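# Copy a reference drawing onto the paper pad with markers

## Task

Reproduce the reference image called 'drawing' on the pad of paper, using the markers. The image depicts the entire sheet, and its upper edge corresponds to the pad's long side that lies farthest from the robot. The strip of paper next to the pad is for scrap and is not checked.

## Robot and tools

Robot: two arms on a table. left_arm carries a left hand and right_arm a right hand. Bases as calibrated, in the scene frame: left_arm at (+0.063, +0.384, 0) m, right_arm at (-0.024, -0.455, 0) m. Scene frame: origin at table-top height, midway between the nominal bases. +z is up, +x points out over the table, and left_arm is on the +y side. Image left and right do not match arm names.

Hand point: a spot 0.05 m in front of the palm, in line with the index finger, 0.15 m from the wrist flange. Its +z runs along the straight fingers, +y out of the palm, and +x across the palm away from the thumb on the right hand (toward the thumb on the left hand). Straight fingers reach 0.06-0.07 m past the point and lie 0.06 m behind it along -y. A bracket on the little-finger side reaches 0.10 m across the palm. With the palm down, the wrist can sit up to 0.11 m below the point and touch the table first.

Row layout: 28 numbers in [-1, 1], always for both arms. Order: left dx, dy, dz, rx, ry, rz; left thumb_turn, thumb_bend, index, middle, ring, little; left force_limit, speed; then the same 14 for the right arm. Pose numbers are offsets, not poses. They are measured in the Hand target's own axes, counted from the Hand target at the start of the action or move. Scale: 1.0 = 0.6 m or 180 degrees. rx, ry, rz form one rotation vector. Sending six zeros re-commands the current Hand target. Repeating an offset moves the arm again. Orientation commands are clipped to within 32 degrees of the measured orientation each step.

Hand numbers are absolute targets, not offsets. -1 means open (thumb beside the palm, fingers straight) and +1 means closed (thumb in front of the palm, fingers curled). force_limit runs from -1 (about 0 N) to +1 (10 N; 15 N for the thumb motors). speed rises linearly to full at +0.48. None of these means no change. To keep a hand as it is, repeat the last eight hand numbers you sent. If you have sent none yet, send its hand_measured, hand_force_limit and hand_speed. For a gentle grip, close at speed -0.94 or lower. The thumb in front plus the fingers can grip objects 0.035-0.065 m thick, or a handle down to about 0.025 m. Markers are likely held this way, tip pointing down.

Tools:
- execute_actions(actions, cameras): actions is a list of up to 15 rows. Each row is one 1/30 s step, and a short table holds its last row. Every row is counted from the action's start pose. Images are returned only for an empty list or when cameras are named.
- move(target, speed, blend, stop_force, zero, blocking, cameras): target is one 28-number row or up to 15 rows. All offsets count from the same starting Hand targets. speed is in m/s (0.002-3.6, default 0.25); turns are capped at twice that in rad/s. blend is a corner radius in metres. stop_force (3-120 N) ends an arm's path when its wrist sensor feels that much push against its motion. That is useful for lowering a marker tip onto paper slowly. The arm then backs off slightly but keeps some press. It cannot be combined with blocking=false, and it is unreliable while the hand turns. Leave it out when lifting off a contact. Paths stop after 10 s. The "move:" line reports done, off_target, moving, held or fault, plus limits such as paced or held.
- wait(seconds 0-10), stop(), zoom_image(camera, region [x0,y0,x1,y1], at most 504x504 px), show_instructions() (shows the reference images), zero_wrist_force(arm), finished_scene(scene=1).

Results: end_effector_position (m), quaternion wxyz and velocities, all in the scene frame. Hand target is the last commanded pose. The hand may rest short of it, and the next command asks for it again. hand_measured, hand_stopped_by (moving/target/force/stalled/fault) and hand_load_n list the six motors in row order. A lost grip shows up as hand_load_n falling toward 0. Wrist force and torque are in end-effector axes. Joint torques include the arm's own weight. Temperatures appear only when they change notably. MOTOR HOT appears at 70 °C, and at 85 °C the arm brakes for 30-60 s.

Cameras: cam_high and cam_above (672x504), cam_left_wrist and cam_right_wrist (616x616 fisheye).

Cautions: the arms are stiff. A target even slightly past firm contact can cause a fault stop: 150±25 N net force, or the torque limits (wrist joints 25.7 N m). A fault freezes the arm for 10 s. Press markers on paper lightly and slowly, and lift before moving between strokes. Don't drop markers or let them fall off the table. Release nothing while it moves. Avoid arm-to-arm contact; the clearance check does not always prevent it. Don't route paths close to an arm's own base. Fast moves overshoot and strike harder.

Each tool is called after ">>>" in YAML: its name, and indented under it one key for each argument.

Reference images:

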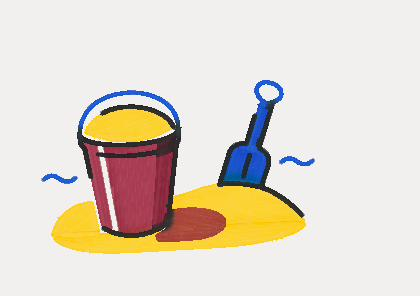

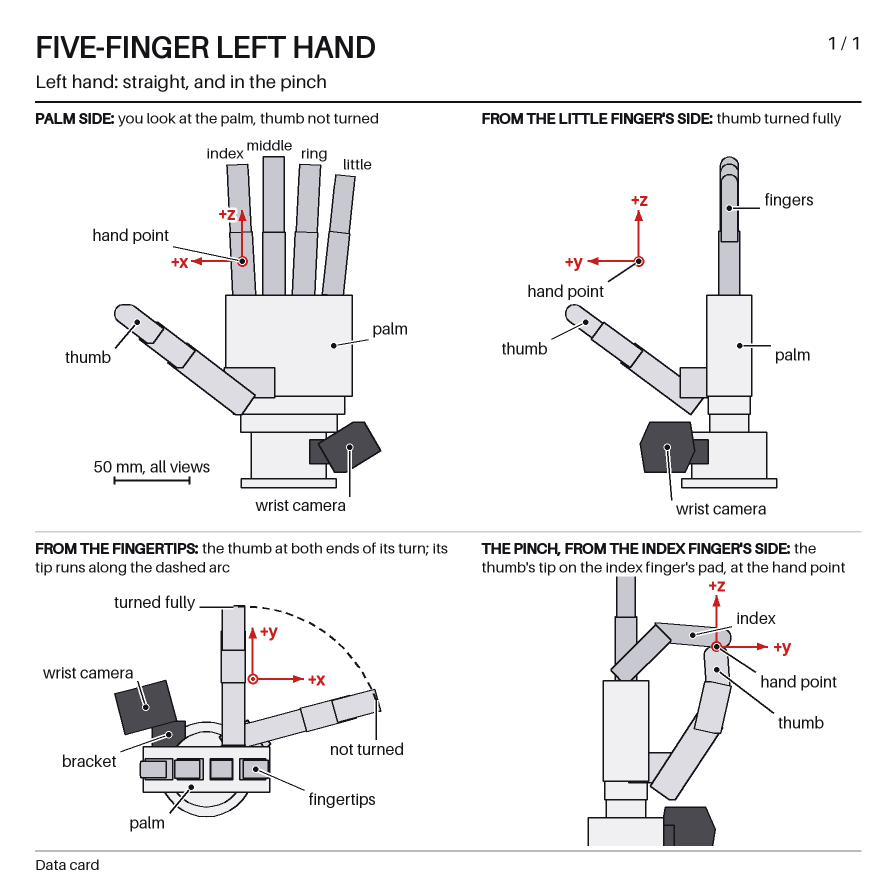

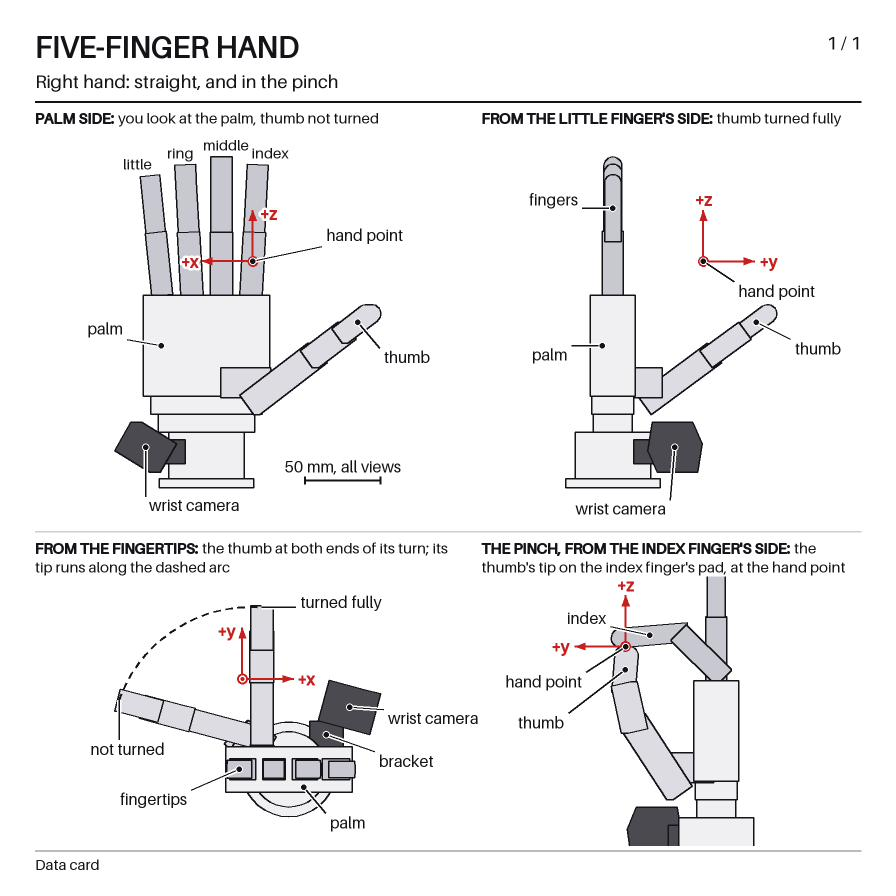

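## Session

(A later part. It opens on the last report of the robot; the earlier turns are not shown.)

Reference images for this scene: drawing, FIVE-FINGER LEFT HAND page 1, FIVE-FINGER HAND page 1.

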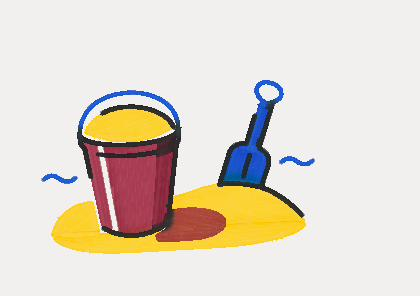

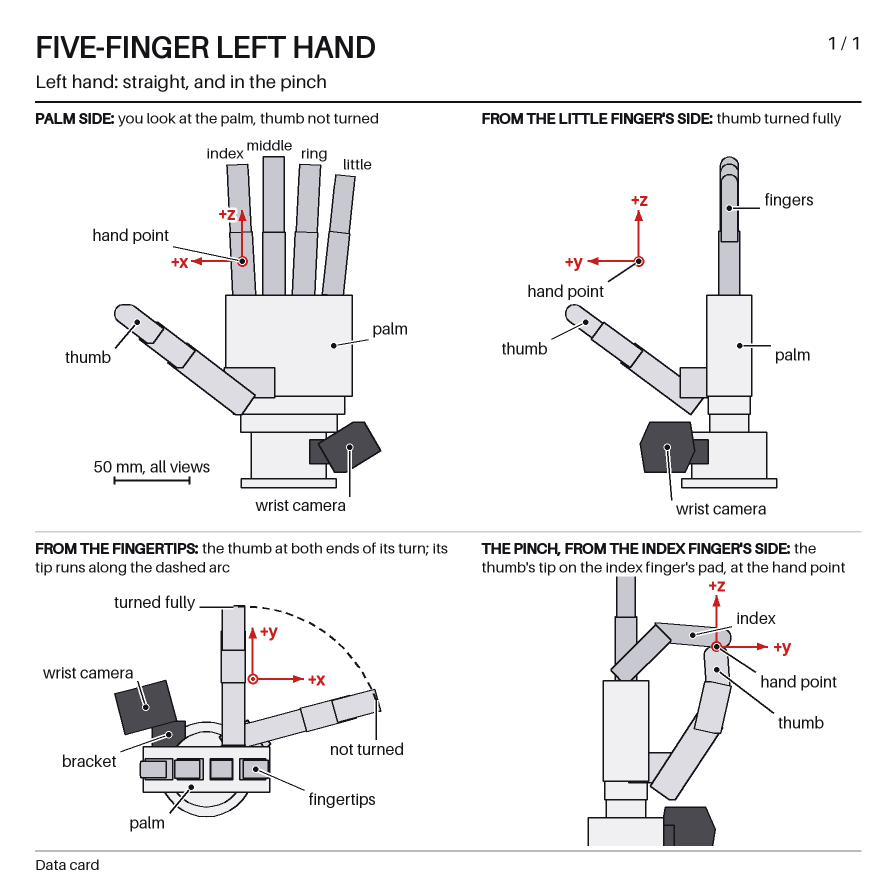

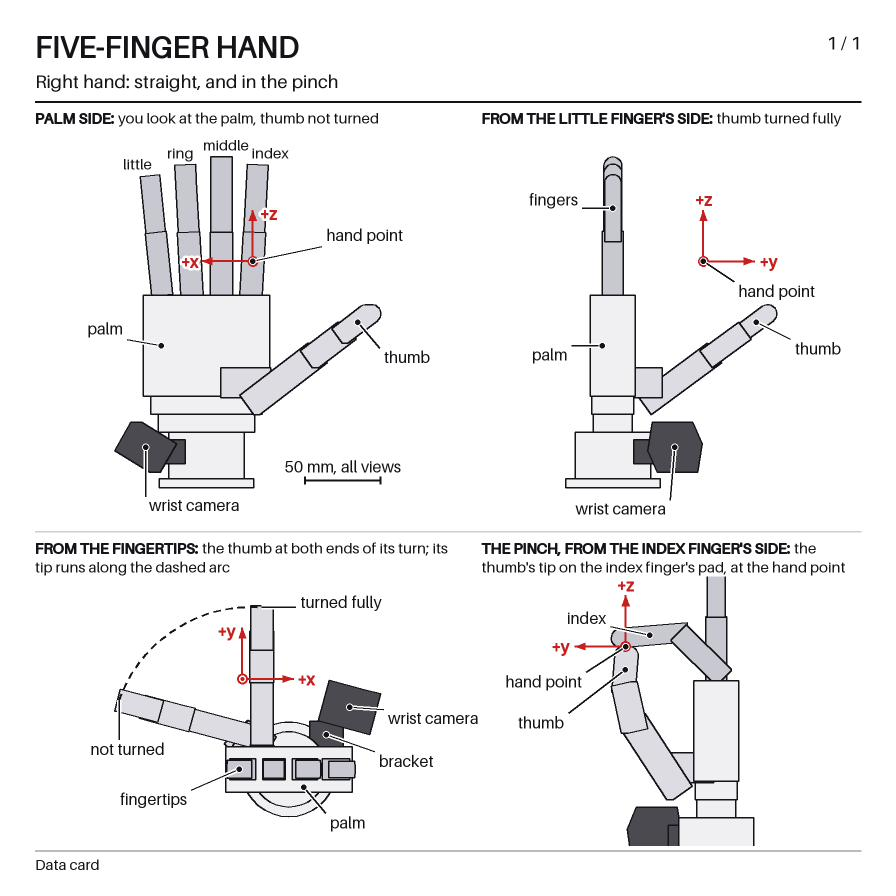

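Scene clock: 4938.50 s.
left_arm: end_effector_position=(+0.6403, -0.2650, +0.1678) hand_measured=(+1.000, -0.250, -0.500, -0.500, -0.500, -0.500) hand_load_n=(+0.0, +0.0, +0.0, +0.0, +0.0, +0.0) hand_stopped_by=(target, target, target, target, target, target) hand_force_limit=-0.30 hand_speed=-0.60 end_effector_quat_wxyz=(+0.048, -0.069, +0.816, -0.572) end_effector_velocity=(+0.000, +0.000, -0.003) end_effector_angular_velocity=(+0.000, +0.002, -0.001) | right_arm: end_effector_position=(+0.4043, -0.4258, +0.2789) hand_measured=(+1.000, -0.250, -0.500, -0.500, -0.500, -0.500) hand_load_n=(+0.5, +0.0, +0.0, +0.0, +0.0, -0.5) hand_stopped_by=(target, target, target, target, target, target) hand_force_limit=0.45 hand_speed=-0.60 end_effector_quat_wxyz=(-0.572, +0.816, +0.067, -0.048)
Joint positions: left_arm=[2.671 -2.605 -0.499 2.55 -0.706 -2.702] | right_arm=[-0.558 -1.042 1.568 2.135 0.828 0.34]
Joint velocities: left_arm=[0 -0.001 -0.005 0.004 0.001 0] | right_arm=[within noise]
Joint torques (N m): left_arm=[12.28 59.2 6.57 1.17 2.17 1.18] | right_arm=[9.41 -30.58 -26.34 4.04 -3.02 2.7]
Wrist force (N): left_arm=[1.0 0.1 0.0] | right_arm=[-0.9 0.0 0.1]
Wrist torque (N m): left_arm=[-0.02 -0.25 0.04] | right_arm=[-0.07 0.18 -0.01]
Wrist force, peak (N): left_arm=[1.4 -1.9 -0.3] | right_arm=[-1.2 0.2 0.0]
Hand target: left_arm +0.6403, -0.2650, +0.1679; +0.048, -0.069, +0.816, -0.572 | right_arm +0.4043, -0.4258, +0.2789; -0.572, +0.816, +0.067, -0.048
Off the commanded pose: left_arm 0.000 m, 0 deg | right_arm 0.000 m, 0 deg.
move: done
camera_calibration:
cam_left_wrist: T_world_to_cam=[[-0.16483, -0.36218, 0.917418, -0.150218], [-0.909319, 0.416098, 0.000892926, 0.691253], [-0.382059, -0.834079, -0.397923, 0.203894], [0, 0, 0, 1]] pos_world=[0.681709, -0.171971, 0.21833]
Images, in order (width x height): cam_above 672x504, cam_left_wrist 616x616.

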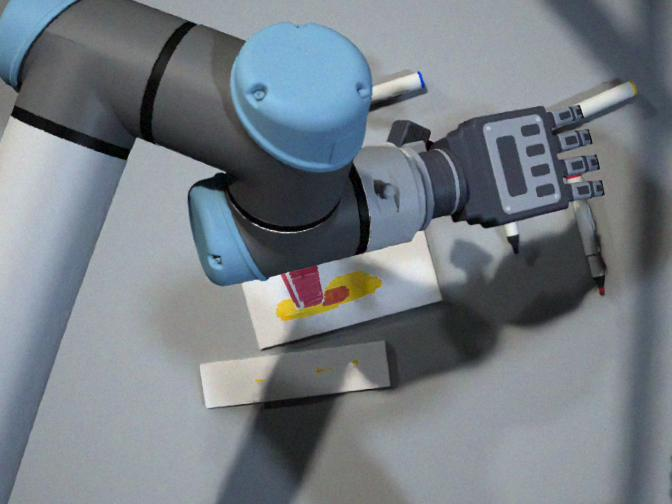

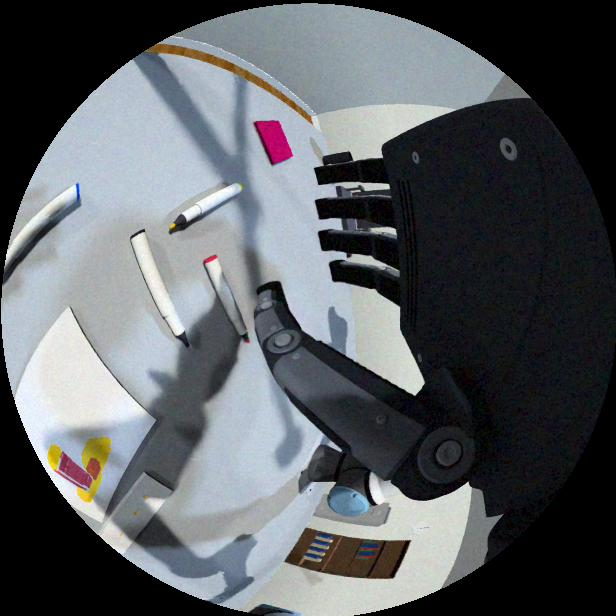

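>>> execute_actions:
  actions: []
  cameras: ["cam_above","cam_right_wrist"]

Scene clock: 4999.63 s.
left_arm: end_effector_position=(+0.6403, -0.2650, +0.1679) hand_measured=(+1.000, -0.250, -0.500, -0.500, -0.500, -0.500) hand_load_n=(+0.0, +0.0, +0.0, +0.0, +0.0, +0.0) hand_stopped_by=(target, target, target, target, target, target) hand_force_limit=-0.30 hand_speed=-0.60 end_effector_quat_wxyz=(+0.048, -0.069, +0.816, -0.572) | right_arm: end_effector_position=(+0.4043, -0.4258, +0.2789) hand_measured=(+1.000, -0.250, -0.500, -0.500, -0.500, -0.500) hand_load_n=(+0.0, +0.0, +0.0, +0.0, +0.0, +0.0) hand_stopped_by=(target, target, target, target, target, target) hand_force_limit=0.45 hand_speed=-0.60 end_effector_quat_wxyz=(-0.572, +0.816, +0.067, -0.048)
Joint positions: left_arm=[2.671 -2.605 -0.499 2.55 -0.706 -2.702] | right_arm=[-0.558 -1.042 1.568 2.135 0.828 0.34]
Joint velocities: within noise
Joint torques (N m): left_arm=[13.52 72.67 6.74 -1.91 2.17 -1.02] | right_arm=[9.5 -30.72 -27.22 3.99 -2.89 2.68]
Motor temperatures (°C): left_arm=[34 37 31 41 42 38] | right_arm=[29 38 33 42 37 39]
Wrist force (N): left_arm=[1.0 -0.3 0.0] | right_arm=[-0.7 0.1 0.0]
Wrist torque (N m): left_arm=[-0.08 -0.24 0.05] | right_arm=[-0.05 0.16 0.00]
Wrist force, peak (N): left_arm=[1.6 -0.4 0.1] | right_arm=[-1.2 0.3 0.4]
Hand target: left_arm +0.6403, -0.2650, +0.1679; +0.048, -0.069, +0.816, -0.572 | right_arm +0.4043, -0.4258, +0.2789; -0.572, +0.816, +0.067, -0.048
Off the commanded pose: left_arm 0.000 m, 0 deg | right_arm 0.000 m, 0 deg.
camera_calibration:
cam_right_wrist: T_world_to_cam=[[0.358398, -0.280492, -0.890435, -0.0271869], [-0.705379, -0.70616, -0.0614686, -0.00327419], [-0.611549, 0.650124, -0.45094, 0.763399], [0, 0, 0, 1]] pos_world=[0.47429, -0.506242, 0.319838]
Images, in order (width x height): cam_above 672x504, cam_right_wrist 616x616.

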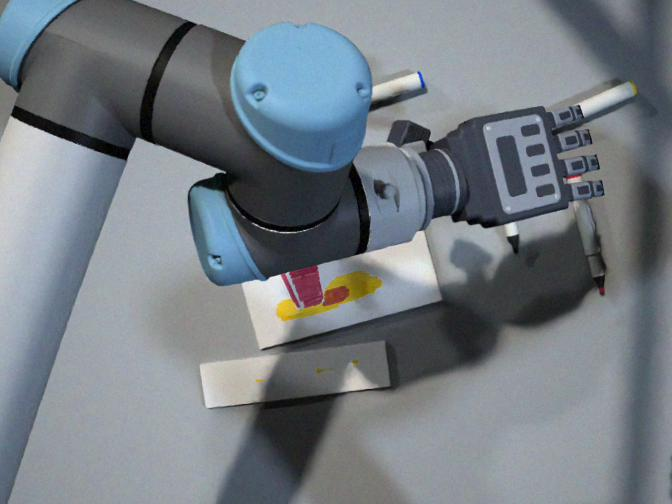

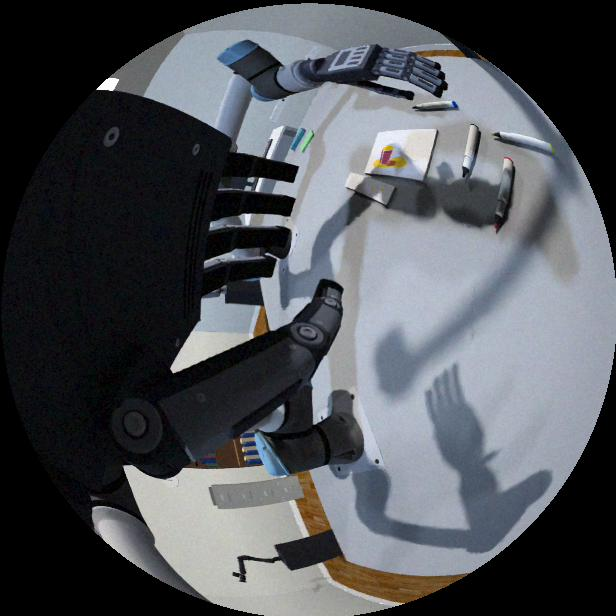

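>>> move:
  target: [0,0.1782,-0.7333,0,0,0,1,-0.25,-0.5,-0.5,-0.5,-0.5,-0.3,-0.6,0,0,0,0,0,0,1,-0.25,-0.5,-0.5,-0.5,-0.5,0.45,-0.6]
  speed: 0.35

>>> move:
  target: [0,0,0,0,0,0,1,-0.25,-0.5,-0.5,-0.5,-0.5,-0.3,-0.6,0.6781,0.0757,0.4689,0,0.4414,0.1607,1,-0.25,-1,-1,-1,-1,0.45,-0.6]
  speed: 0.35
  cameras: ["cam_above","cam_right_wrist"]

Scene clock: 5044.70 s.
left_arm: end_effector_position=(+0.5651, +0.1786, +0.2174) hand_measured=(+1.000, -0.250, -0.500, -0.500, -0.500, -0.500) hand_load_n=(+0.0, +0.0, +0.0, +0.0, +0.0, +0.0) hand_stopped_by=(target, target, target, target, target, target) hand_force_limit=-0.30 hand_speed=-0.60 end_effector_quat_wxyz=(+0.048, -0.069, +0.816, -0.572) | right_arm: end_effector_position=(+0.4043, -0.4258, +0.2789) hand_measured=(+1.000, -0.250, -0.500, -0.500, -0.500, -0.500) hand_load_n=(+0.0, +0.0, +0.0, +0.0, +0.0, +0.0) hand_stopped_by=(target, target, target, target, target, target) hand_force_limit=0.45 hand_speed=-0.60 end_effector_quat_wxyz=(-0.572, +0.816, +0.067, -0.048)
Joint positions: left_arm=[3.425 -2.147 -1.507 1.749 -0.369 -1.214] | right_arm=[-0.558 -1.042 1.568 2.135 0.828 0.34]
Joint torques (N m): left_arm=[12.4 52.29 21.51 -4.24 1.87 1.75] | right_arm=[9.86 -30.22 -25.88 4.17 -2.95 2.79]
Wrist force (N): left_arm=[1.4 -0.3 -0.3] | right_arm=[-0.8 -0.1 -0.1]
Wrist torque (N m): left_arm=[-0.06 -0.30 0.21] | right_arm=[-0.08 0.18 0.00]
Wrist force, peak (N): left_arm=[1.6 -0.9 2.4] | right_arm=[-1.3 0.3 -0.1]
Hand target: left_arm +0.5651, +0.1787, +0.2175; +0.048, -0.069, +0.816, -0.572 | right_arm +0.4043, -0.4258, +0.2789; -0.572, +0.816, +0.067, -0.048
Off the commanded pose: left_arm 0.000 m, 0 deg | right_arm 0.000 m, 0 deg.
move: done

Scene clock: 5047.37 s.
left_arm: end_effector_position=(+0.5651, +0.1787, +0.2175) hand_measured=(+1.000, -0.250, -0.500, -0.500, -0.500, -0.500) hand_load_n=(+0.0, +0.0, +0.0, +0.0, +0.0, +0.0) hand_stopped_by=(target, target, target, target, target, target) hand_force_limit=-0.30 hand_speed=-0.60 end_effector_quat_wxyz=(+0.048, -0.069, +0.816, -0.572) | right_arm: end_effector_position=(+0.7643, -0.1131, +0.1400) hand_measured=(+1.000, -0.250, -1.000, -1.000, -1.000, -1.000) hand_load_n=(+0.0, +0.0, +0.0, +0.0, +0.0, +0.0) hand_stopped_by=(target, target, target, target, target, target) hand_force_limit=0.45 hand_speed=-0.60 end_effector_quat_wxyz=(-0.455, +0.649, -0.500, +0.348)
Joint positions: left_arm=[3.426 -2.147 -1.507 1.749 -0.37 -1.214] | right_arm=[0.246 -0.839 1.104 0.085 1.515 3.123]
Joint torques (N m): left_arm=[13.08 53.33 14.44 -4.27 0.27 1.69] | right_arm=[8.63 -44.23 -28.92 -2.85 2.75 -0.68]
Wrist force (N): left_arm=[1.2 -0.6 0.1] | right_arm=[-0.7 0.3 -0.2]
Wrist torque (N m): left_arm=[-0.12 -0.26 0.20] | right_arm=[-0.04 0.16 0.06]
Wrist force, peak (N): left_arm=[1.7 -0.7 0.3] | right_arm=[-1.7 0.5 0.5]
Hand target: left_arm +0.5651, +0.1787, +0.2175; +0.048, -0.069, +0.816, -0.572 | right_arm +0.7644, -0.1131, +0.1400; -0.455, +0.649, -0.500, +0.349
Off the commanded pose: left_arm 0.000 m, 0 deg | right_arm 0.000 m, 0 deg.
move: done
camera_calibration:
cam_right_wrist: T_world_to_cam=[[-0.247795, -0.383342, -0.889745, 0.25941], [-0.770255, 0.634994, -0.059067, 0.663949], [0.587626, 0.670694, -0.452619, -0.196376], [0, 0, 0, 1]] pos_world=[0.691086, -0.190453, 0.181143]
Images, in order (width x height): cam_above 672x504, cam_right_wrist 616x616.

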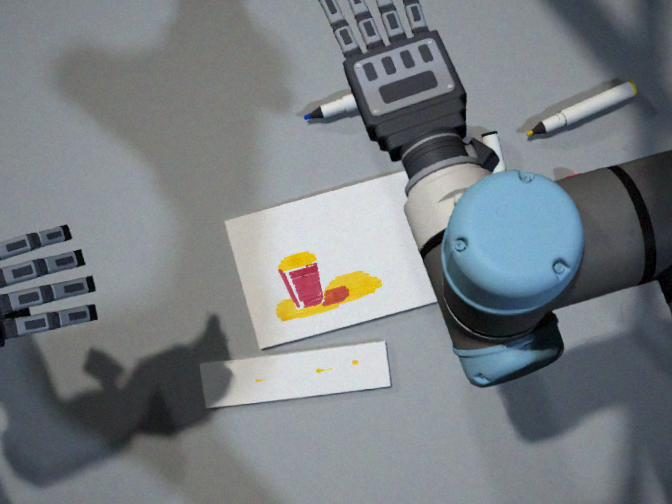

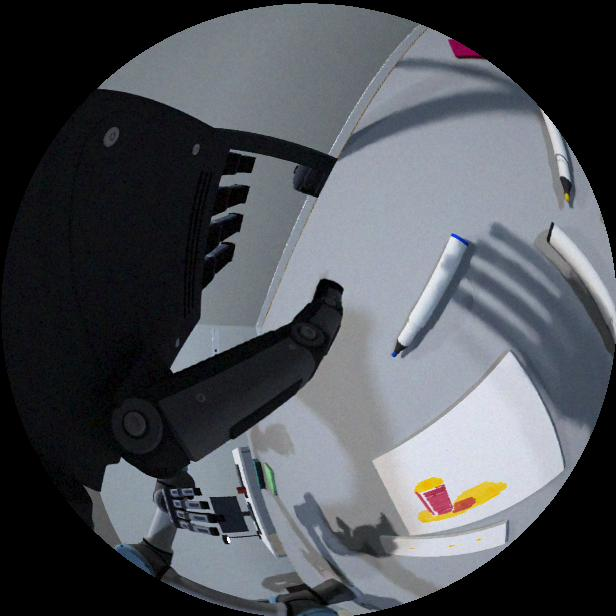

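>>> move:
  target: [0,0,0,0,0,0,1,-0.25,-0.5,-0.5,-0.5,-0.5,-0.3,-0.6,0,0.141,0.0513,0,0,0,1,-0.25,-1,-1,-1,-1,0.45,-0.6]
  speed: 0.1
  cameras: ["cam_above","cam_right_wrist"]

Scene clock: 5062.13 s.
left_arm: end_effector_position=(+0.5651, +0.1787, +0.2175) hand_measured=(+1.000, -0.250, -0.500, -0.500, -0.500, -0.500) hand_load_n=(+0.0, +0.0, +0.0, +0.0, +0.0, +0.0) hand_stopped_by=(target, target, target, target, target, target) hand_force_limit=-0.30 hand_speed=-0.60 end_effector_quat_wxyz=(+0.048, -0.069, +0.816, -0.572) | right_arm: end_effector_position=(+0.7642, -0.1129, +0.0499) hand_measured=(+1.000, -0.250, -1.000, -1.000, -1.000, -1.000) hand_load_n=(+0.0, +0.0, +0.0, +0.0, +0.0, +0.0) hand_stopped_by=(target, target, target, target, target, target) hand_force_limit=0.45 hand_speed=-0.60 end_effector_quat_wxyz=(-0.455, +0.649, -0.500, +0.348)
Joint positions: left_arm=[3.426 -2.147 -1.507 1.749 -0.37 -1.214] | right_arm=[0.246 -0.758 1.204 -0.095 1.515 3.123]
Joint torques (N m): left_arm=[13.41 52.22 5.7 -4.29 0.36 1.59] | right_arm=[8.83 -62.07 -31.33 1.69 2.84 2.87]
Wrist force (N): left_arm=[1.6 -0.6 -0.3] | right_arm=[-0.8 0.2 -0.3]
Wrist torque (N m): left_arm=[-0.11 -0.34 0.23] | right_arm=[-0.03 0.17 0.01]
Wrist force, peak (N): left_arm=[1.7 -0.7 -0.3] | right_arm=[-1.1 0.8 0.2]
Hand target: left_arm +0.5651, +0.1787, +0.2175; +0.048, -0.069, +0.816, -0.572 | right_arm +0.7642, -0.1129, +0.0500; -0.455, +0.649, -0.500, +0.349
Off the commanded pose: left_arm 0.000 m, 0 deg | right_arm 0.000 m, 0 deg.
move: done
camera_calibration:
cam_right_wrist: T_world_to_cam=[[-0.248112, -0.383243, -0.889699, 0.179505], [-0.770063, 0.635245, -0.0588867, 0.658243], [0.587745, 0.670514, -0.452733, -0.237279], [0, 0, 0, 1]] pos_world=[0.690885, -0.190252, 0.0910432]
Images, in order (width x height): cam_above 672x504, cam_right_wrist 616x616.

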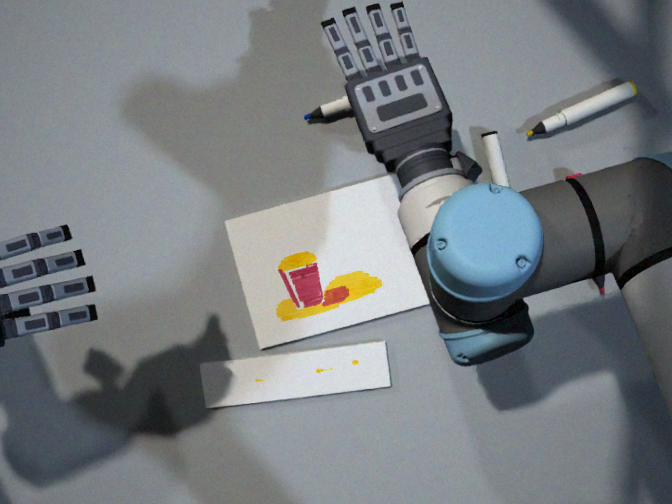

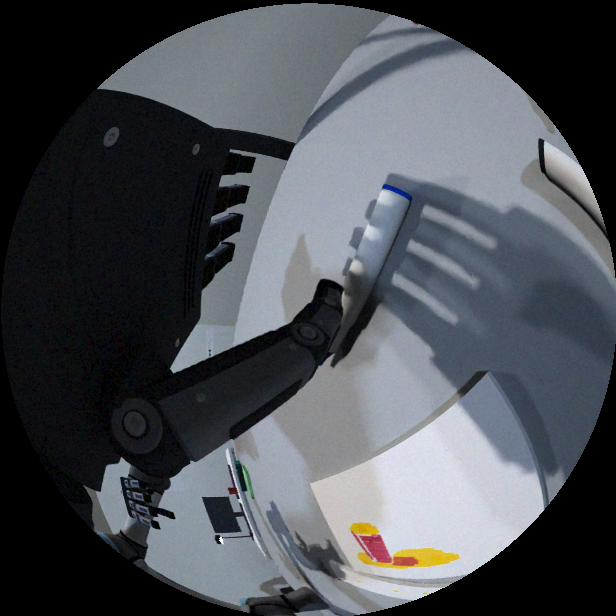

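>>> move:
  target: [0,0,0,0,0,0,1,-0.25,-0.5,-0.5,-0.5,-0.5,-0.3,-0.6,0,0.0407,0.0148,0,0,0,1,-0.25,-1,-1,-1,-1,0.45,-0.6]
  speed: 0.05
  stop_force: 5
  cameras: ["cam_right_wrist"]

Scene clock: 5090.57 s.
left_arm: end_effector_position=(+0.5651, +0.1787, +0.2175) hand_measured=(+1.000, -0.250, -0.500, -0.500, -0.500, -0.500) hand_load_n=(+0.5, +0.5, +0.0, +0.0, +0.0, +0.0) hand_stopped_by=(target, target, target, target, target, target) hand_force_limit=-0.30 hand_speed=-0.60 end_effector_quat_wxyz=(+0.048, -0.069, +0.816, -0.572) | right_arm: end_effector_position=(+0.7642, -0.1129, +0.0240) hand_measured=(+1.000, -0.250, -1.000, -1.000, -1.000, -1.000) hand_load_n=(+0.0, +0.0, +0.0, +0.0, +0.0, +0.0) hand_stopped_by=(target, target, target, target, target, target) hand_force_limit=0.45 hand_speed=-0.60 end_effector_quat_wxyz=(-0.455, +0.649, -0.500, +0.349)
Joint positions: left_arm=[3.426 -2.147 -1.507 1.749 -0.37 -1.214] | right_arm=[0.246 -0.729 1.222 -0.143 1.515 3.124]
Joint torques (N m): left_arm=[12.81 52.92 5.19 -4.21 0.24 1.37] | right_arm=[8.68 -62.19 -30.71 1.74 2.73 2.86]
Wrist force (N): left_arm=[1.2 -0.4 -0.1] | right_arm=[-0.9 0.0 -0.2]
Wrist torque (N m): left_arm=[-0.08 -0.26 0.19] | right_arm=[-0.06 0.18 0.00]
Wrist force, peak (N): left_arm=[2.0 -0.8 0.0] | right_arm=[-1.3 0.3 -0.2]
Hand target: left_arm +0.5651, +0.1787, +0.2175; +0.048, -0.069, +0.816, -0.572 | right_arm +0.7642, -0.1129, +0.0240; -0.455, +0.649, -0.500, +0.349
Off the commanded pose: left_arm 0.000 m, 0 deg | right_arm 0.000 m, 0 deg.
move: done
camera_calibration:
cam_right_wrist: T_world_to_cam=[[-0.247908, -0.38328, -0.88974, 0.156317], [-0.770058, 0.635232, -0.0590822, 0.656726], [0.587836, 0.670505, -0.452627, -0.249077], [0, 0, 0, 1]] pos_world=[0.690886, -0.190252, 0.0651428]
Images, in order (width x height): cam_right_wrist 616x616.

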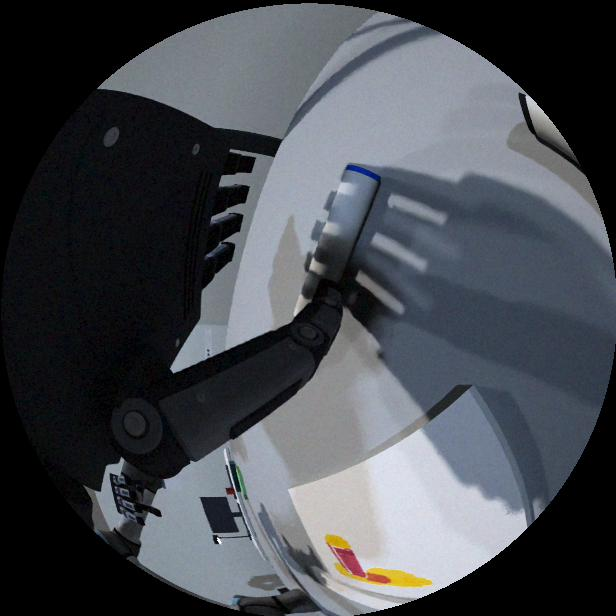

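>>> move:
  target: [0,0,0,0,0,0,1,-0.25,-0.5,-0.5,-0.5,-0.5,-0.3,-0.6,0,0.0102,0.0037,0,0,0,1,-0.25,-1,-1,-1,-1,0.45,-0.6]
  speed: 0.02
  stop_force: 4

>>> move:
  target: [0,0,0,0,0,0,1,-0.25,-0.5,-0.5,-0.5,-0.5,-0.3,-0.6,0,0,0,0,0,0,1,-0.25,-0.3,-0.3,-0.3,-0.3,-0.3,-0.5]

>>> move:
  target: [0,0,0,0,0,0,1,-0.25,-0.5,-0.5,-0.5,-0.5,-0.3,-0.6,0,0,0,0,0,0,1,-0.25,0.4,0.4,-0.3,-0.3,-0.3,-0.92]
  cameras: ["cam_right_wrist"]

Scene clock: 5103.90 s.
left_arm: end_effector_position=(+0.5651, +0.1787, +0.2175) hand_measured=(+1.000, -0.250, -0.500, -0.500, -0.500, -0.500) hand_load_n=(+0.0, +0.0, +0.0, +0.0, +0.0, +0.0) hand_stopped_by=(target, target, target, target, target, target) hand_force_limit=-0.30 hand_speed=-0.60 end_effector_quat_wxyz=(+0.048, -0.069, +0.816, -0.572) | right_arm: end_effector_position=(+0.7642, -0.1129, +0.0175) hand_measured=(+1.000, -0.250, -1.000, -1.000, -1.000, -1.000) hand_load_n=(+0.0, +0.0, +0.0, +0.0, +0.0, +0.0) hand_stopped_by=(target, target, target, target, target, target) hand_force_limit=0.45 hand_speed=-0.60 end_effector_quat_wxyz=(-0.455, +0.649, -0.500, +0.349)
Joint positions: left_arm=[3.426 -2.147 -1.507 1.749 -0.37 -1.214] | right_arm=[0.246 -0.721 1.226 -0.154 1.515 3.124]
Joint torques (N m): left_arm=[13.48 52.46 5.96 -4.12 0.18 1.45] | right_arm=[9.7 -63.11 -23.92 1.9 2.73 2.86]
Wrist force (N): left_arm=[1.4 -0.6 0.1] | right_arm=[-0.8 0.2 0.1]
Wrist torque (N m): left_arm=[-0.12 -0.30 0.21] | right_arm=[-0.04 0.16 0.02]
Wrist force, peak (N): left_arm=[1.9 -0.4 -0.2] | right_arm=[-1.2 0.0 -0.1]
Hand target: left_arm +0.5651, +0.1787, +0.2175; +0.048, -0.069, +0.816, -0.572 | right_arm +0.7642, -0.1129, +0.0175; -0.455, +0.649, -0.500, +0.349
Off the commanded pose: left_arm 0.000 m, 0 deg | right_arm 0.000 m, 0 deg.
move: done

Scene clock: 5104.70 s.
left_arm: end_effector_position=(+0.5651, +0.1787, +0.2175) hand_measured=(+1.000, -0.250, -0.500, -0.500, -0.500, -0.500) hand_load_n=(+0.0, +0.0, -0.5, +0.0, +0.0, +0.0) hand_stopped_by=(target, target, target, target, target, target) hand_force_limit=-0.30 hand_speed=-0.60 end_effector_quat_wxyz=(+0.048, -0.069, +0.816, -0.572) | right_arm: end_effector_position=(+0.7642, -0.1129, +0.0175) hand_measured=(+1.000, -0.250, -0.300, -0.300, -0.300, -0.300) hand_load_n=(+0.0, +0.0, +0.0, +0.0, +0.0, +0.0) hand_stopped_by=(target, target, target, target, target, target) hand_force_limit=-0.30 hand_speed=-0.50 end_effector_quat_wxyz=(-0.455, +0.649, -0.500, +0.349)
Joint positions: left_arm=[3.426 -2.147 -1.507 1.749 -0.37 -1.214] | right_arm=[0.246 -0.721 1.226 -0.154 1.515 3.124]
Joint torques (N m): left_arm=[13.77 52.33 5.12 -4.03 0.23 1.51] | right_arm=[8.7 -62.02 -24.85 -1.23 2.39 2.74]
Wrist force (N): left_arm=[1.6 -0.4 0.0] | right_arm=[-0.8 0.1 -0.2]
Wrist torque (N m): left_arm=[-0.09 -0.33 0.22] | right_arm=[-0.04 0.18 0.01]
Wrist force, peak (N): left_arm=[1.8 -0.5 -0.1] | right_arm=[-1.0 -0.4 0.0]
Hand target: left_arm +0.5651, +0.1787, +0.2175; +0.048, -0.069, +0.816, -0.572 | right_arm +0.7642, -0.1129, +0.0175; -0.455, +0.649, -0.500, +0.349
Off the commanded pose: left_arm 0.000 m, 0 deg | right_arm 0.000 m, 0 deg.
move: done

Scene clock: 5106.53 s.
left_arm: end_effector_position=(+0.5651, +0.1787, +0.2175) hand_measured=(+1.000, -0.250, -0.500, -0.500, -0.500, -0.500) hand_load_n=(+0.0, +0.0, +0.0, +0.0, +0.0, +0.0) hand_stopped_by=(target, target, target, target, target, target) hand_force_limit=-0.30 hand_speed=-0.60 end_effector_quat_wxyz=(+0.048, -0.069, +0.816, -0.572) | right_arm: end_effector_position=(+0.7642, -0.1129, +0.0175) hand_measured=(+1.000, -0.250, +0.050, -0.144, -0.300, -0.300) hand_load_n=(-1.5, +2.0, +4.5, +3.0, +0.0, +0.0) hand_stopped_by=(target, target, force, force, target, target) hand_force_limit=-0.30 hand_speed=-0.92 end_effector_quat_wxyz=(-0.455, +0.649, -0.500, +0.349)
Joint positions: left_arm=[3.426 -2.147 -1.507 1.749 -0.37 -1.214] | right_arm=[0.246 -0.721 1.226 -0.154 1.515 3.124]
Joint torques (N m): left_arm=[13.44 52 5.8 -3.92 0.16 1.47] | right_arm=[8.16 -47.03 -24.63 2.25 1.35 2.84]
Wrist force (N): left_arm=[1.5 -0.6 0.3] | right_arm=[-1.0 -5.0 0.3]
Wrist torque (N m): left_arm=[-0.14 -0.30 0.22] | right_arm=[0.03 0.17 -0.07]
Wrist force, peak (N): left_arm=[1.7 -0.7 0.2] | right_arm=[-0.9 -5.2 0.2]
Hand target: left_arm +0.5651, +0.1787, +0.2175; +0.048, -0.069, +0.816, -0.572 | right_arm +0.7642, -0.1129, +0.0175; -0.455, +0.649, -0.500, +0.349
Off the commanded pose: left_arm 0.000 m, 0 deg | right_arm 0.000 m, 0 deg.
move: done
camera_calibration:
cam_right_wrist: T_world_to_cam=[[-0.247908, -0.38328, -0.88974, 0.150533], [-0.770058, 0.635232, -0.0590822, 0.656342], [0.587836, 0.670505, -0.452627, -0.252019], [0, 0, 0, 1]] pos_world=[0.690886, -0.190252, 0.0586428]
Images, in order (width x height): cam_right_wrist 616x616.

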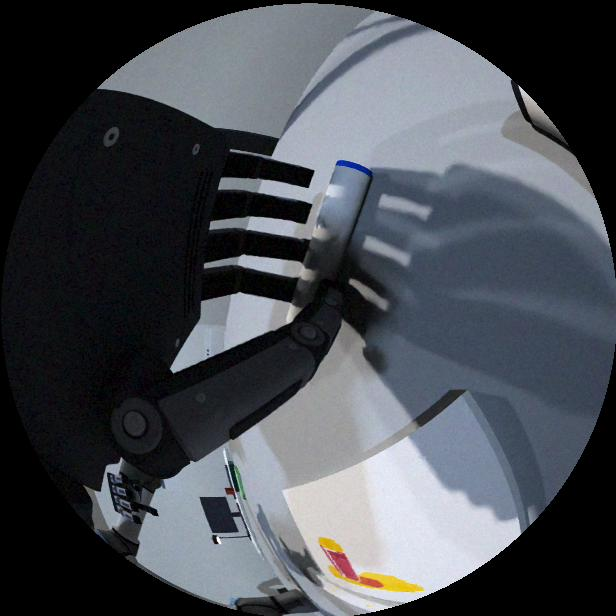

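>>> move:
  target: [0,0,0,0,0,0,1,-0.25,-0.5,-0.5,-0.5,-0.5,-0.3,-0.6,0,-0.0094,-0.0034,0,0,0,1,-0.25,0.4,0.4,-0.3,-0.3,-0.3,-0.92]
  speed: 0.02
  cameras: ["cam_right_wrist"]

Scene clock: 5121.87 s.
left_arm: end_effector_position=(+0.5651, +0.1787, +0.2175) hand_measured=(+1.000, -0.250, -0.500, -0.500, -0.500, -0.500) hand_load_n=(+0.0, +0.0, +0.0, +0.0, +0.0, +0.0) hand_stopped_by=(target, target, target, target, target, target) hand_force_limit=-0.30 hand_speed=-0.60 end_effector_quat_wxyz=(+0.048, -0.069, +0.816, -0.572) | right_arm: end_effector_position=(+0.7642, -0.1129, +0.0236) hand_measured=(+1.000, -0.250, +0.050, -0.144, -0.300, -0.300) hand_load_n=(-2.0, +2.5, +4.0, +0.0, +0.5, +0.0) hand_stopped_by=(target, target, force, force, target, target) hand_force_limit=-0.30 hand_speed=-0.92 end_effector_quat_wxyz=(-0.455, +0.649, -0.500, +0.349)
Joint positions: left_arm=[3.426 -2.147 -1.507 1.749 -0.37 -1.214] | right_arm=[0.246 -0.729 1.223 -0.143 1.515 3.124]
Joint torques (N m): left_arm=[12.24 52.65 4.75 -3.99 0.2 1.62] | right_arm=[3.38 -51.85 -27.26 -0.21 -1.69 2.24]
Wrist force (N): left_arm=[1.4 -0.4 0.0] | right_arm=[-0.8 0.5 -0.6]
Wrist torque (N m): left_arm=[-0.09 -0.29 0.21] | right_arm=[0.03 0.18 0.02]
Wrist force, peak (N): left_arm=[1.8 -0.2 0.1] | right_arm=[-1.0 -5.1 0.1]
Hand target: left_arm +0.5651, +0.1787, +0.2175; +0.048, -0.069, +0.816, -0.572 | right_arm +0.7642, -0.1129, +0.0235; -0.455, +0.649, -0.500, +0.349
Off the commanded pose: left_arm 0.000 m, 0 deg | right_arm 0.000 m, 0 deg.
move: done
camera_calibration:
cam_right_wrist: T_world_to_cam=[[-0.247908, -0.38328, -0.88974, 0.155961], [-0.770058, 0.635232, -0.0590822, 0.656702], [0.587836, 0.670505, -0.452627, -0.249258], [0, 0, 0, 1]] pos_world=[0.690886, -0.190252, 0.0647428]
Images, in order (width x height): cam_right_wrist 616x616.

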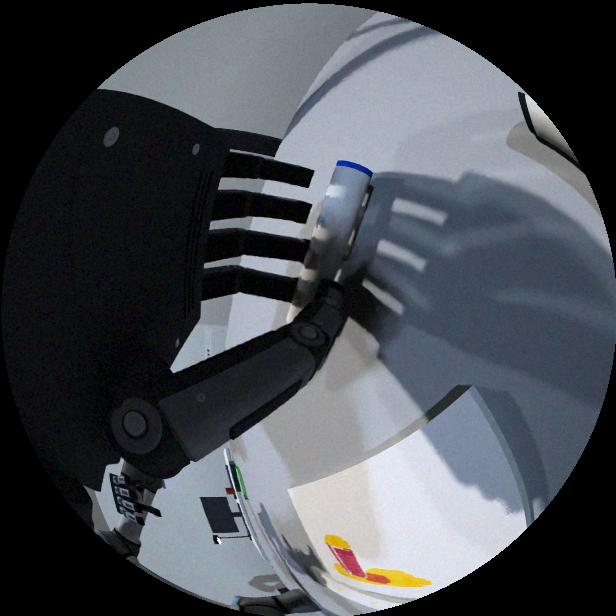

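>>> move:
  target: [0,0,0,0,0,0,1,-0.25,-0.5,-0.5,-0.5,-0.5,-0.3,-0.6,0,0,0,0,0,0,1,-0.25,0.42,0.42,-0.3,-0.3,-0.4,-0.94]

>>> move:
  target: [0,0,0,0,0,0,1,-0.25,-0.5,-0.5,-0.5,-0.5,-0.3,-0.6,0,0,0,0,0,0,1,-0.25,0.46,0.46,-0.15,-0.15,0.2,-0.95]
  cameras: ["cam_right_wrist"]

Scene clock: 5133.07 s.
left_arm: end_effector_position=(+0.5651, +0.1787, +0.2175) hand_measured=(+1.000, -0.250, -0.500, -0.500, -0.500, -0.500) hand_load_n=(+0.0, +0.0, +0.0, +0.0, +0.0, +0.0) hand_stopped_by=(target, target, target, target, target, target) hand_force_limit=-0.30 hand_speed=-0.60 end_effector_quat_wxyz=(+0.048, -0.069, +0.816, -0.572) | right_arm: end_effector_position=(+0.7642, -0.1129, +0.0235) hand_measured=(+1.000, -0.252, +0.050, +0.040, -0.300, -0.300) hand_load_n=(+0.5, +5.0, +4.0, +4.0, +0.0, +0.0) hand_stopped_by=(target, target, force, force, target, target) hand_force_limit=-0.40 hand_speed=-0.94 end_effector_quat_wxyz=(-0.455, +0.649, -0.500, +0.349)
Joint positions: left_arm=[3.426 -2.147 -1.507 1.749 -0.37 -1.214] | right_arm=[0.246 -0.728 1.223 -0.144 1.515 3.124]
Joint torques (N m): left_arm=[12.3 52.41 5.26 -4.05 0.26 1.59] | right_arm=[-6.78 -45.27 -17.37 -2.79 -2.33 -0.15]
Wrist force (N): left_arm=[1.5 -0.2 0.1] | right_arm=[-0.6 0.4 -0.1]
Wrist torque (N m): left_arm=[-0.07 -0.32 0.21] | right_arm=[-0.02 0.14 0.02]
Wrist force, peak (N): left_arm=[1.9 -0.5 0.2] | right_arm=[-1.2 0.3 -0.2]
Hand target: left_arm +0.5651, +0.1787, +0.2175; +0.048, -0.069, +0.816, -0.572 | right_arm +0.7642, -0.1129, +0.0235; -0.455, +0.649, -0.500, +0.349
Off the commanded pose: left_arm 0.000 m, 0 deg | right_arm 0.000 m, 0 deg.
move: done

Scene clock: 5134.37 s.
left_arm: end_effector_position=(+0.5651, +0.1787, +0.2175) hand_measured=(+1.000, -0.250, -0.500, -0.500, -0.500, -0.500) hand_load_n=(+0.0, +0.0, +0.0, +0.0, +0.0, +0.0) hand_stopped_by=(target, target, target, target, target, target) hand_force_limit=-0.30 hand_speed=-0.60 end_effector_quat_wxyz=(+0.048, -0.069, +0.816, -0.572) | right_arm: end_effector_position=(+0.7642, -0.1129, +0.0235) hand_measured=(+1.000, -0.252, +0.062, +0.048, -0.150, -0.150) hand_load_n=(+0.0, +8.0, +6.5, +6.0, +0.0, +0.0) hand_stopped_by=(target, target, force, force, target, target) hand_force_limit=0.20 hand_speed=-0.95 end_effector_quat_wxyz=(-0.455, +0.649, -0.500, +0.349)
Joint positions: left_arm=[3.426 -2.147 -1.507 1.749 -0.37 -1.214] | right_arm=[0.246 -0.728 1.223 -0.144 1.515 3.124]
Joint torques (N m): left_arm=[12.64 52.45 4.75 -4.1 0.27 1.39] | right_arm=[-6.07 -45.27 -15.94 -2.64 -2.31 -0.89]
Wrist force (N): left_arm=[1.4 -0.5 0.2] | right_arm=[-1.1 0.6 -0.1]
Wrist torque (N m): left_arm=[-0.12 -0.30 0.21] | right_arm=[0.01 0.21 0.00]
Wrist force, peak (N): left_arm=[1.7 -0.9 0.0] | right_arm=[-1.1 0.6 -0.1]
Hand target: left_arm +0.5651, +0.1787, +0.2175; +0.048, -0.069, +0.816, -0.572 | right_arm +0.7642, -0.1129, +0.0235; -0.455, +0.649, -0.500, +0.349
Off the commanded pose: left_arm 0.000 m, 0 deg | right_arm 0.000 m, 0 deg.
move: done
camera_calibration:
cam_right_wrist: T_world_to_cam=[[-0.247908, -0.38328, -0.88974, 0.155872], [-0.770058, 0.635232, -0.0590822, 0.656696], [0.587836, 0.670505, -0.452627, -0.249304], [0, 0, 0, 1]] pos_world=[0.690886, -0.190252, 0.0646428]
Images, in order (width x height): cam_right_wrist 616x616.

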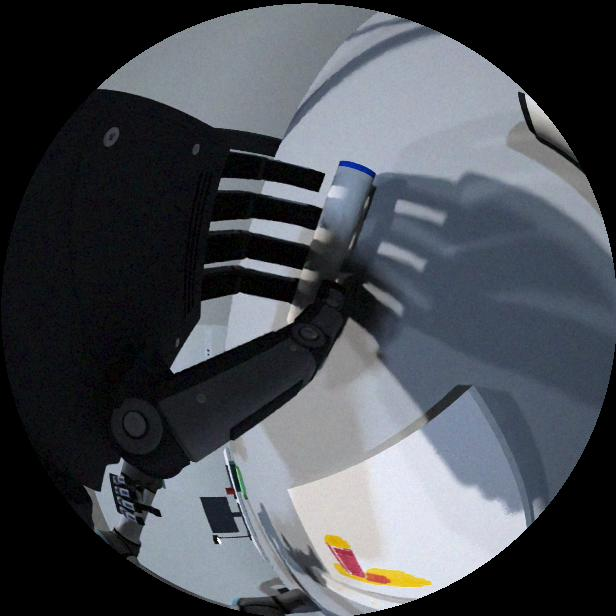

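>>> move:
  target: [0,0,0,0,0,0,1,-0.25,-0.5,-0.5,-0.5,-0.5,-0.3,-0.6,0,0,0,0,0,0,1,-0.25,0.52,0.52,-0.15,-0.15,0.45,-0.95]

>>> move:
  target:
    - [0,0,0,0,0,0,1,-0.25,-0.5,-0.5,-0.5,-0.5,-0.3,-0.6,0,-0.188,-0.0684,0,0,0,1,-0.25,0.52,0.52,-0.15,-0.15,0.45,-0.95]
    - [0,0,0,0,0,0,1,-0.25,-0.5,-0.5,-0.5,-0.5,-0.3,-0.6,0.0865,-0.1136,-0.3703,0,-0.4414,-0.1607,1,-0.25,0.52,0.52,-0.15,-0.15,0.45,-0.95]
  speed: [0.15,0.25]
  blend: 0.02

>>> move:
  target: [0,0,0,0,0,0,1,-0.25,-0.5,-0.5,-0.5,-0.5,-0.3,-0.6,0,0,0,-0.0278,0,0,1,-0.25,0.52,0.52,-0.15,-0.15,0.45,-0.95]

>>> move:
  target: [0,0,0,0,0,0,1,-0.25,-0.5,-0.5,-0.5,-0.5,-0.3,-0.6,0,0,0,0,0,-0.5,1,-0.25,0.52,0.52,-0.15,-0.15,0.45,-0.95]
  speed: 0.3
  cameras: ["cam_above","cam_right_wrist","cam_high"]

Scene clock: 5164.93 s.
left_arm: end_effector_position=(+0.5651, +0.1787, +0.2175) hand_measured=(+1.000, -0.250, -0.500, -0.500, -0.500, -0.500) hand_load_n=(+0.0, +0.5, +0.0, +0.0, +0.0, +0.0) hand_stopped_by=(target, target, target, target, target, target) hand_force_limit=-0.30 hand_speed=-0.60 end_effector_quat_wxyz=(+0.048, -0.069, +0.816, -0.572) | right_arm: end_effector_position=(+0.7642, -0.1129, +0.0235) hand_measured=(+1.000, -0.252, +0.064, +0.054, -0.150, -0.150) hand_load_n=(+1.0, +9.5, +7.0, +8.5, +0.0, +0.0) hand_stopped_by=(target, target, force, force, target, target) hand_force_limit=0.45 hand_speed=-0.95 end_effector_quat_wxyz=(-0.455, +0.649, -0.500, +0.349)
Joint positions: left_arm=[3.426 -2.147 -1.507 1.749 -0.37 -1.214] | right_arm=[0.246 -0.728 1.223 -0.144 1.515 3.124]
Joint torques (N m): left_arm=[12.2 52.48 5 -3.97 0.16 1.33] | right_arm=[-6.87 -44.77 -17.8 -2.66 -2.42 -1.85]
Wrist force (N): left_arm=[1.6 -0.5 0.0] | right_arm=[-0.8 0.3 0.0]
Wrist torque (N m): left_arm=[-0.10 -0.32 0.22] | right_arm=[-0.04 0.16 0.01]
Wrist force, peak (N): left_arm=[1.8 -0.7 0.1] | right_arm=[-0.9 0.7 -0.4]
Hand target: left_arm +0.5651, +0.1787, +0.2175; +0.048, -0.069, +0.816, -0.572 | right_arm +0.7642, -0.1129, +0.0235; -0.455, +0.649, -0.500, +0.349
Off the commanded pose: left_arm 0.000 m, 0 deg | right_arm 0.000 m, 0 deg.
move: done

Scene clock: 5169.17 s.
left_arm: end_effector_position=(+0.5651, +0.1787, +0.2175) hand_measured=(+1.000, -0.250, -0.500, -0.500, -0.500, -0.500) hand_load_n=(+0.0, +0.0, +0.0, -0.5, +0.0, +0.0) hand_stopped_by=(target, target, target, target, target, target) hand_force_limit=-0.30 hand_speed=-0.60 end_effector_quat_wxyz=(+0.048, -0.069, +0.816, -0.572) | right_arm: end_effector_position=(+0.5986, -0.2111, +0.1635) hand_measured=(+1.000, -0.252, +0.064, +0.054, -0.150, -0.150) hand_load_n=(+0.5, +9.5, +7.0, +9.0, +0.0, +0.0) hand_stopped_by=(target, target, force, force, target, target) hand_force_limit=0.45 hand_speed=-0.95 end_effector_quat_wxyz=(-0.572, +0.816, +0.067, -0.048)
Joint positions: left_arm=[3.426 -2.147 -1.507 1.749 -0.37 -1.214] | right_arm=[-0.097 -0.475 0.775 1.966 0.459 0.823]
Joint torques (N m): left_arm=[12.9 52.76 5.38 -3.91 0.2 1.3] | right_arm=[8.78 -68.22 -28.75 3.97 -2.08 -2.37]
Wrist force (N): left_arm=[1.6 -0.5 -0.1] | right_arm=[-0.8 0.3 0.1]
Wrist torque (N m): left_arm=[-0.10 -0.33 0.22] | right_arm=[-0.02 0.17 -0.09]
Wrist force, peak (N): left_arm=[1.9 -0.5 -0.2] | right_arm=[-0.8 2.0 0.3]
Hand target: left_arm +0.5651, +0.1787, +0.2175; +0.048, -0.069, +0.816, -0.572 | right_arm +0.5986, -0.2111, +0.1636; -0.572, +0.816, +0.067, -0.048
Off the commanded pose: left_arm 0.000 m, 0 deg | right_arm 0.000 m, 0 deg.
move: done

Scene clock: 5170.00 s.
left_arm: end_effector_position=(+0.5651, +0.1787, +0.2175) hand_measured=(+1.000, -0.250, -0.500, -0.500, -0.500, -0.500) hand_load_n=(+0.0, +0.0, +0.0, +0.0, +0.0, +0.0) hand_stopped_by=(target, target, target, target, target, target) hand_force_limit=-0.30 hand_speed=-0.60 end_effector_quat_wxyz=(+0.048, -0.069, +0.816, -0.572) | right_arm: end_effector_position=(+0.5985, -0.2110, +0.1636) hand_measured=(+1.000, -0.252, +0.064, +0.054, -0.150, -0.150) hand_load_n=(+1.0, +9.5, +7.0, +8.5, +0.0, +0.0) hand_stopped_by=(target, target, force, force, target, target) hand_force_limit=0.45 hand_speed=-0.95 end_effector_quat_wxyz=(-0.536, +0.840, +0.069, -0.045)
Joint positions: left_arm=[3.426 -2.147 -1.507 1.749 -0.37 -1.214] | right_arm=[-0.078 -0.479 0.702 1.897 0.516 0.959]
Joint torques (N m): left_arm=[12.05 52.06 5.74 -3.91 0.31 1.34] | right_arm=[-8 -58.31 -11.12 5 -3.99 -2.08]
Wrist force (N): left_arm=[1.6 -0.1 -0.2] | right_arm=[-0.8 0.4 -0.1]
Wrist torque (N m): left_arm=[-0.03 -0.34 0.21] | right_arm=[0.02 0.16 0.03]
Wrist force, peak (N): left_arm=[1.9 -0.5 0.0] | right_arm=[-1.2 0.1 0.2]
Hand target: left_arm +0.5651, +0.1787, +0.2175; +0.048, -0.069, +0.816, -0.572 | right_arm +0.5986, -0.2111, +0.1636; -0.536, +0.840, +0.069, -0.045
Off the commanded pose: left_arm 0.000 m, 0 deg | right_arm 0.000 m, 0 deg.
move: done

Scene clock: 5173.17 s.
left_arm: end_effector_position=(+0.5651, +0.1787, +0.2175) hand_measured=(+1.000, -0.250, -0.500, -0.500, -0.500, -0.500) hand_load_n=(+0.0, +0.0, +0.0, +0.0, +0.0, +0.0) hand_stopped_by=(target, target, target, target, target, target) hand_force_limit=-0.30 hand_speed=-0.60 end_effector_quat_wxyz=(+0.048, -0.069, +0.816, -0.572) | right_arm: end_effector_position=(+0.5985, -0.2111, +0.1635) hand_measured=(+1.000, -0.252, +0.064, +0.054, -0.150, -0.150) hand_load_n=(+1.0, +9.5, +7.0, +8.5, +0.0, +0.0) hand_stopped_by=(target, target, force, force, target, target) hand_force_limit=0.45 hand_speed=-0.95 end_effector_quat_wxyz=(-0.411, +0.545, +0.643, +0.347)
Joint positions: left_arm=[3.426 -2.147 -1.507 1.749 -0.37 -1.214] | right_arm=[-0.142 -0.699 1.23 1.679 0.552 -0.716]
Joint torques (N m): left_arm=[11.62 52.94 5.28 -3.96 0.24 1.33] | right_arm=[9.34 -41.43 -27.28 3.66 -3.36 -1.75]
Wrist force (N): left_arm=[1.3 -0.7 0.1] | right_arm=[0.5 0.0 0.5]
Wrist torque (N m): left_arm=[-0.14 -0.27 0.21] | right_arm=[0.00 -0.17 0.09]
Wrist force, peak (N): left_arm=[1.8 -0.7 -0.1] | right_arm=[0.6 -0.2 1.0]
Hand target: left_arm +0.5651, +0.1787, +0.2175; +0.048, -0.069, +0.816, -0.572 | right_arm +0.5986, -0.2111, +0.1636; -0.411, +0.545, +0.643, +0.347
Off the commanded pose: left_arm 0.000 m, 0 deg | right_arm 0.000 m, 0 deg.
move: done
camera_calibration:
cam_right_wrist: T_world_to_cam=[[0.919205, 0.273178, 0.283611, -0.550073], [0.386407, -0.76446, -0.516034, -0.313235], [0.0758401, 0.583931, -0.808253, 0.323695], [0, 0, 0, 1]] pos_world=[0.602118, -0.278203, 0.255994]
Images, in order (width x height): cam_high 672x504, cam_above 672x504, cam_right_wrist 616x616.

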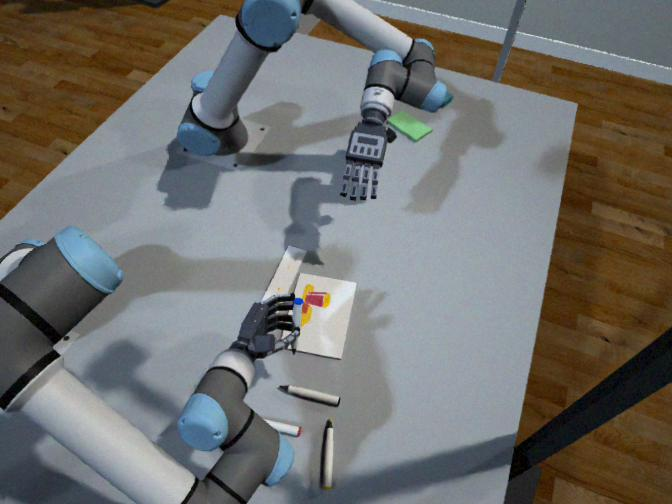

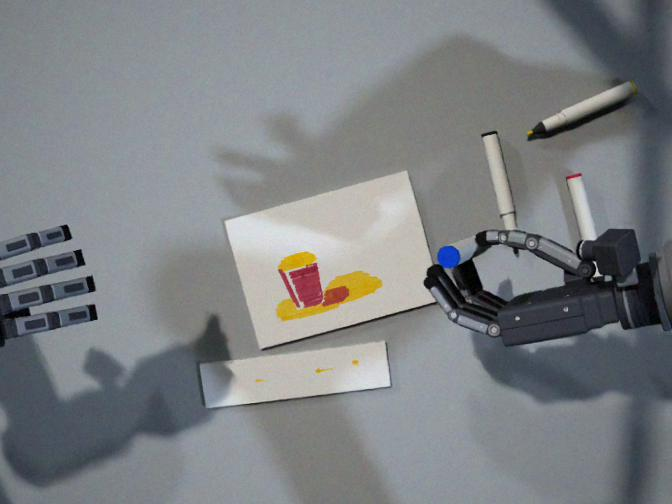

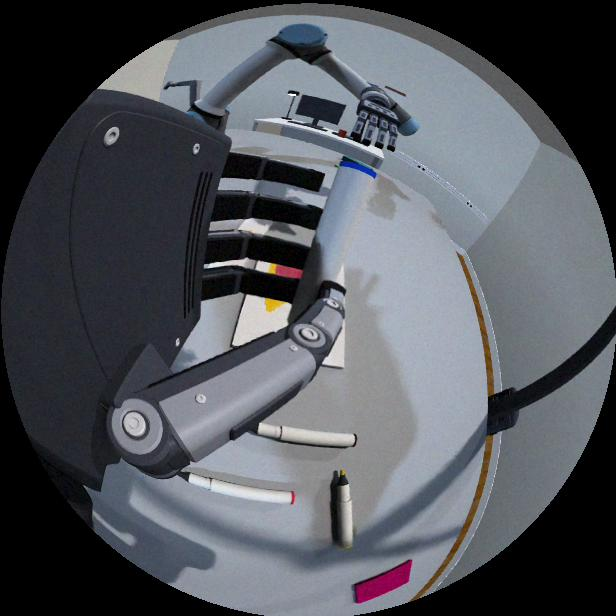

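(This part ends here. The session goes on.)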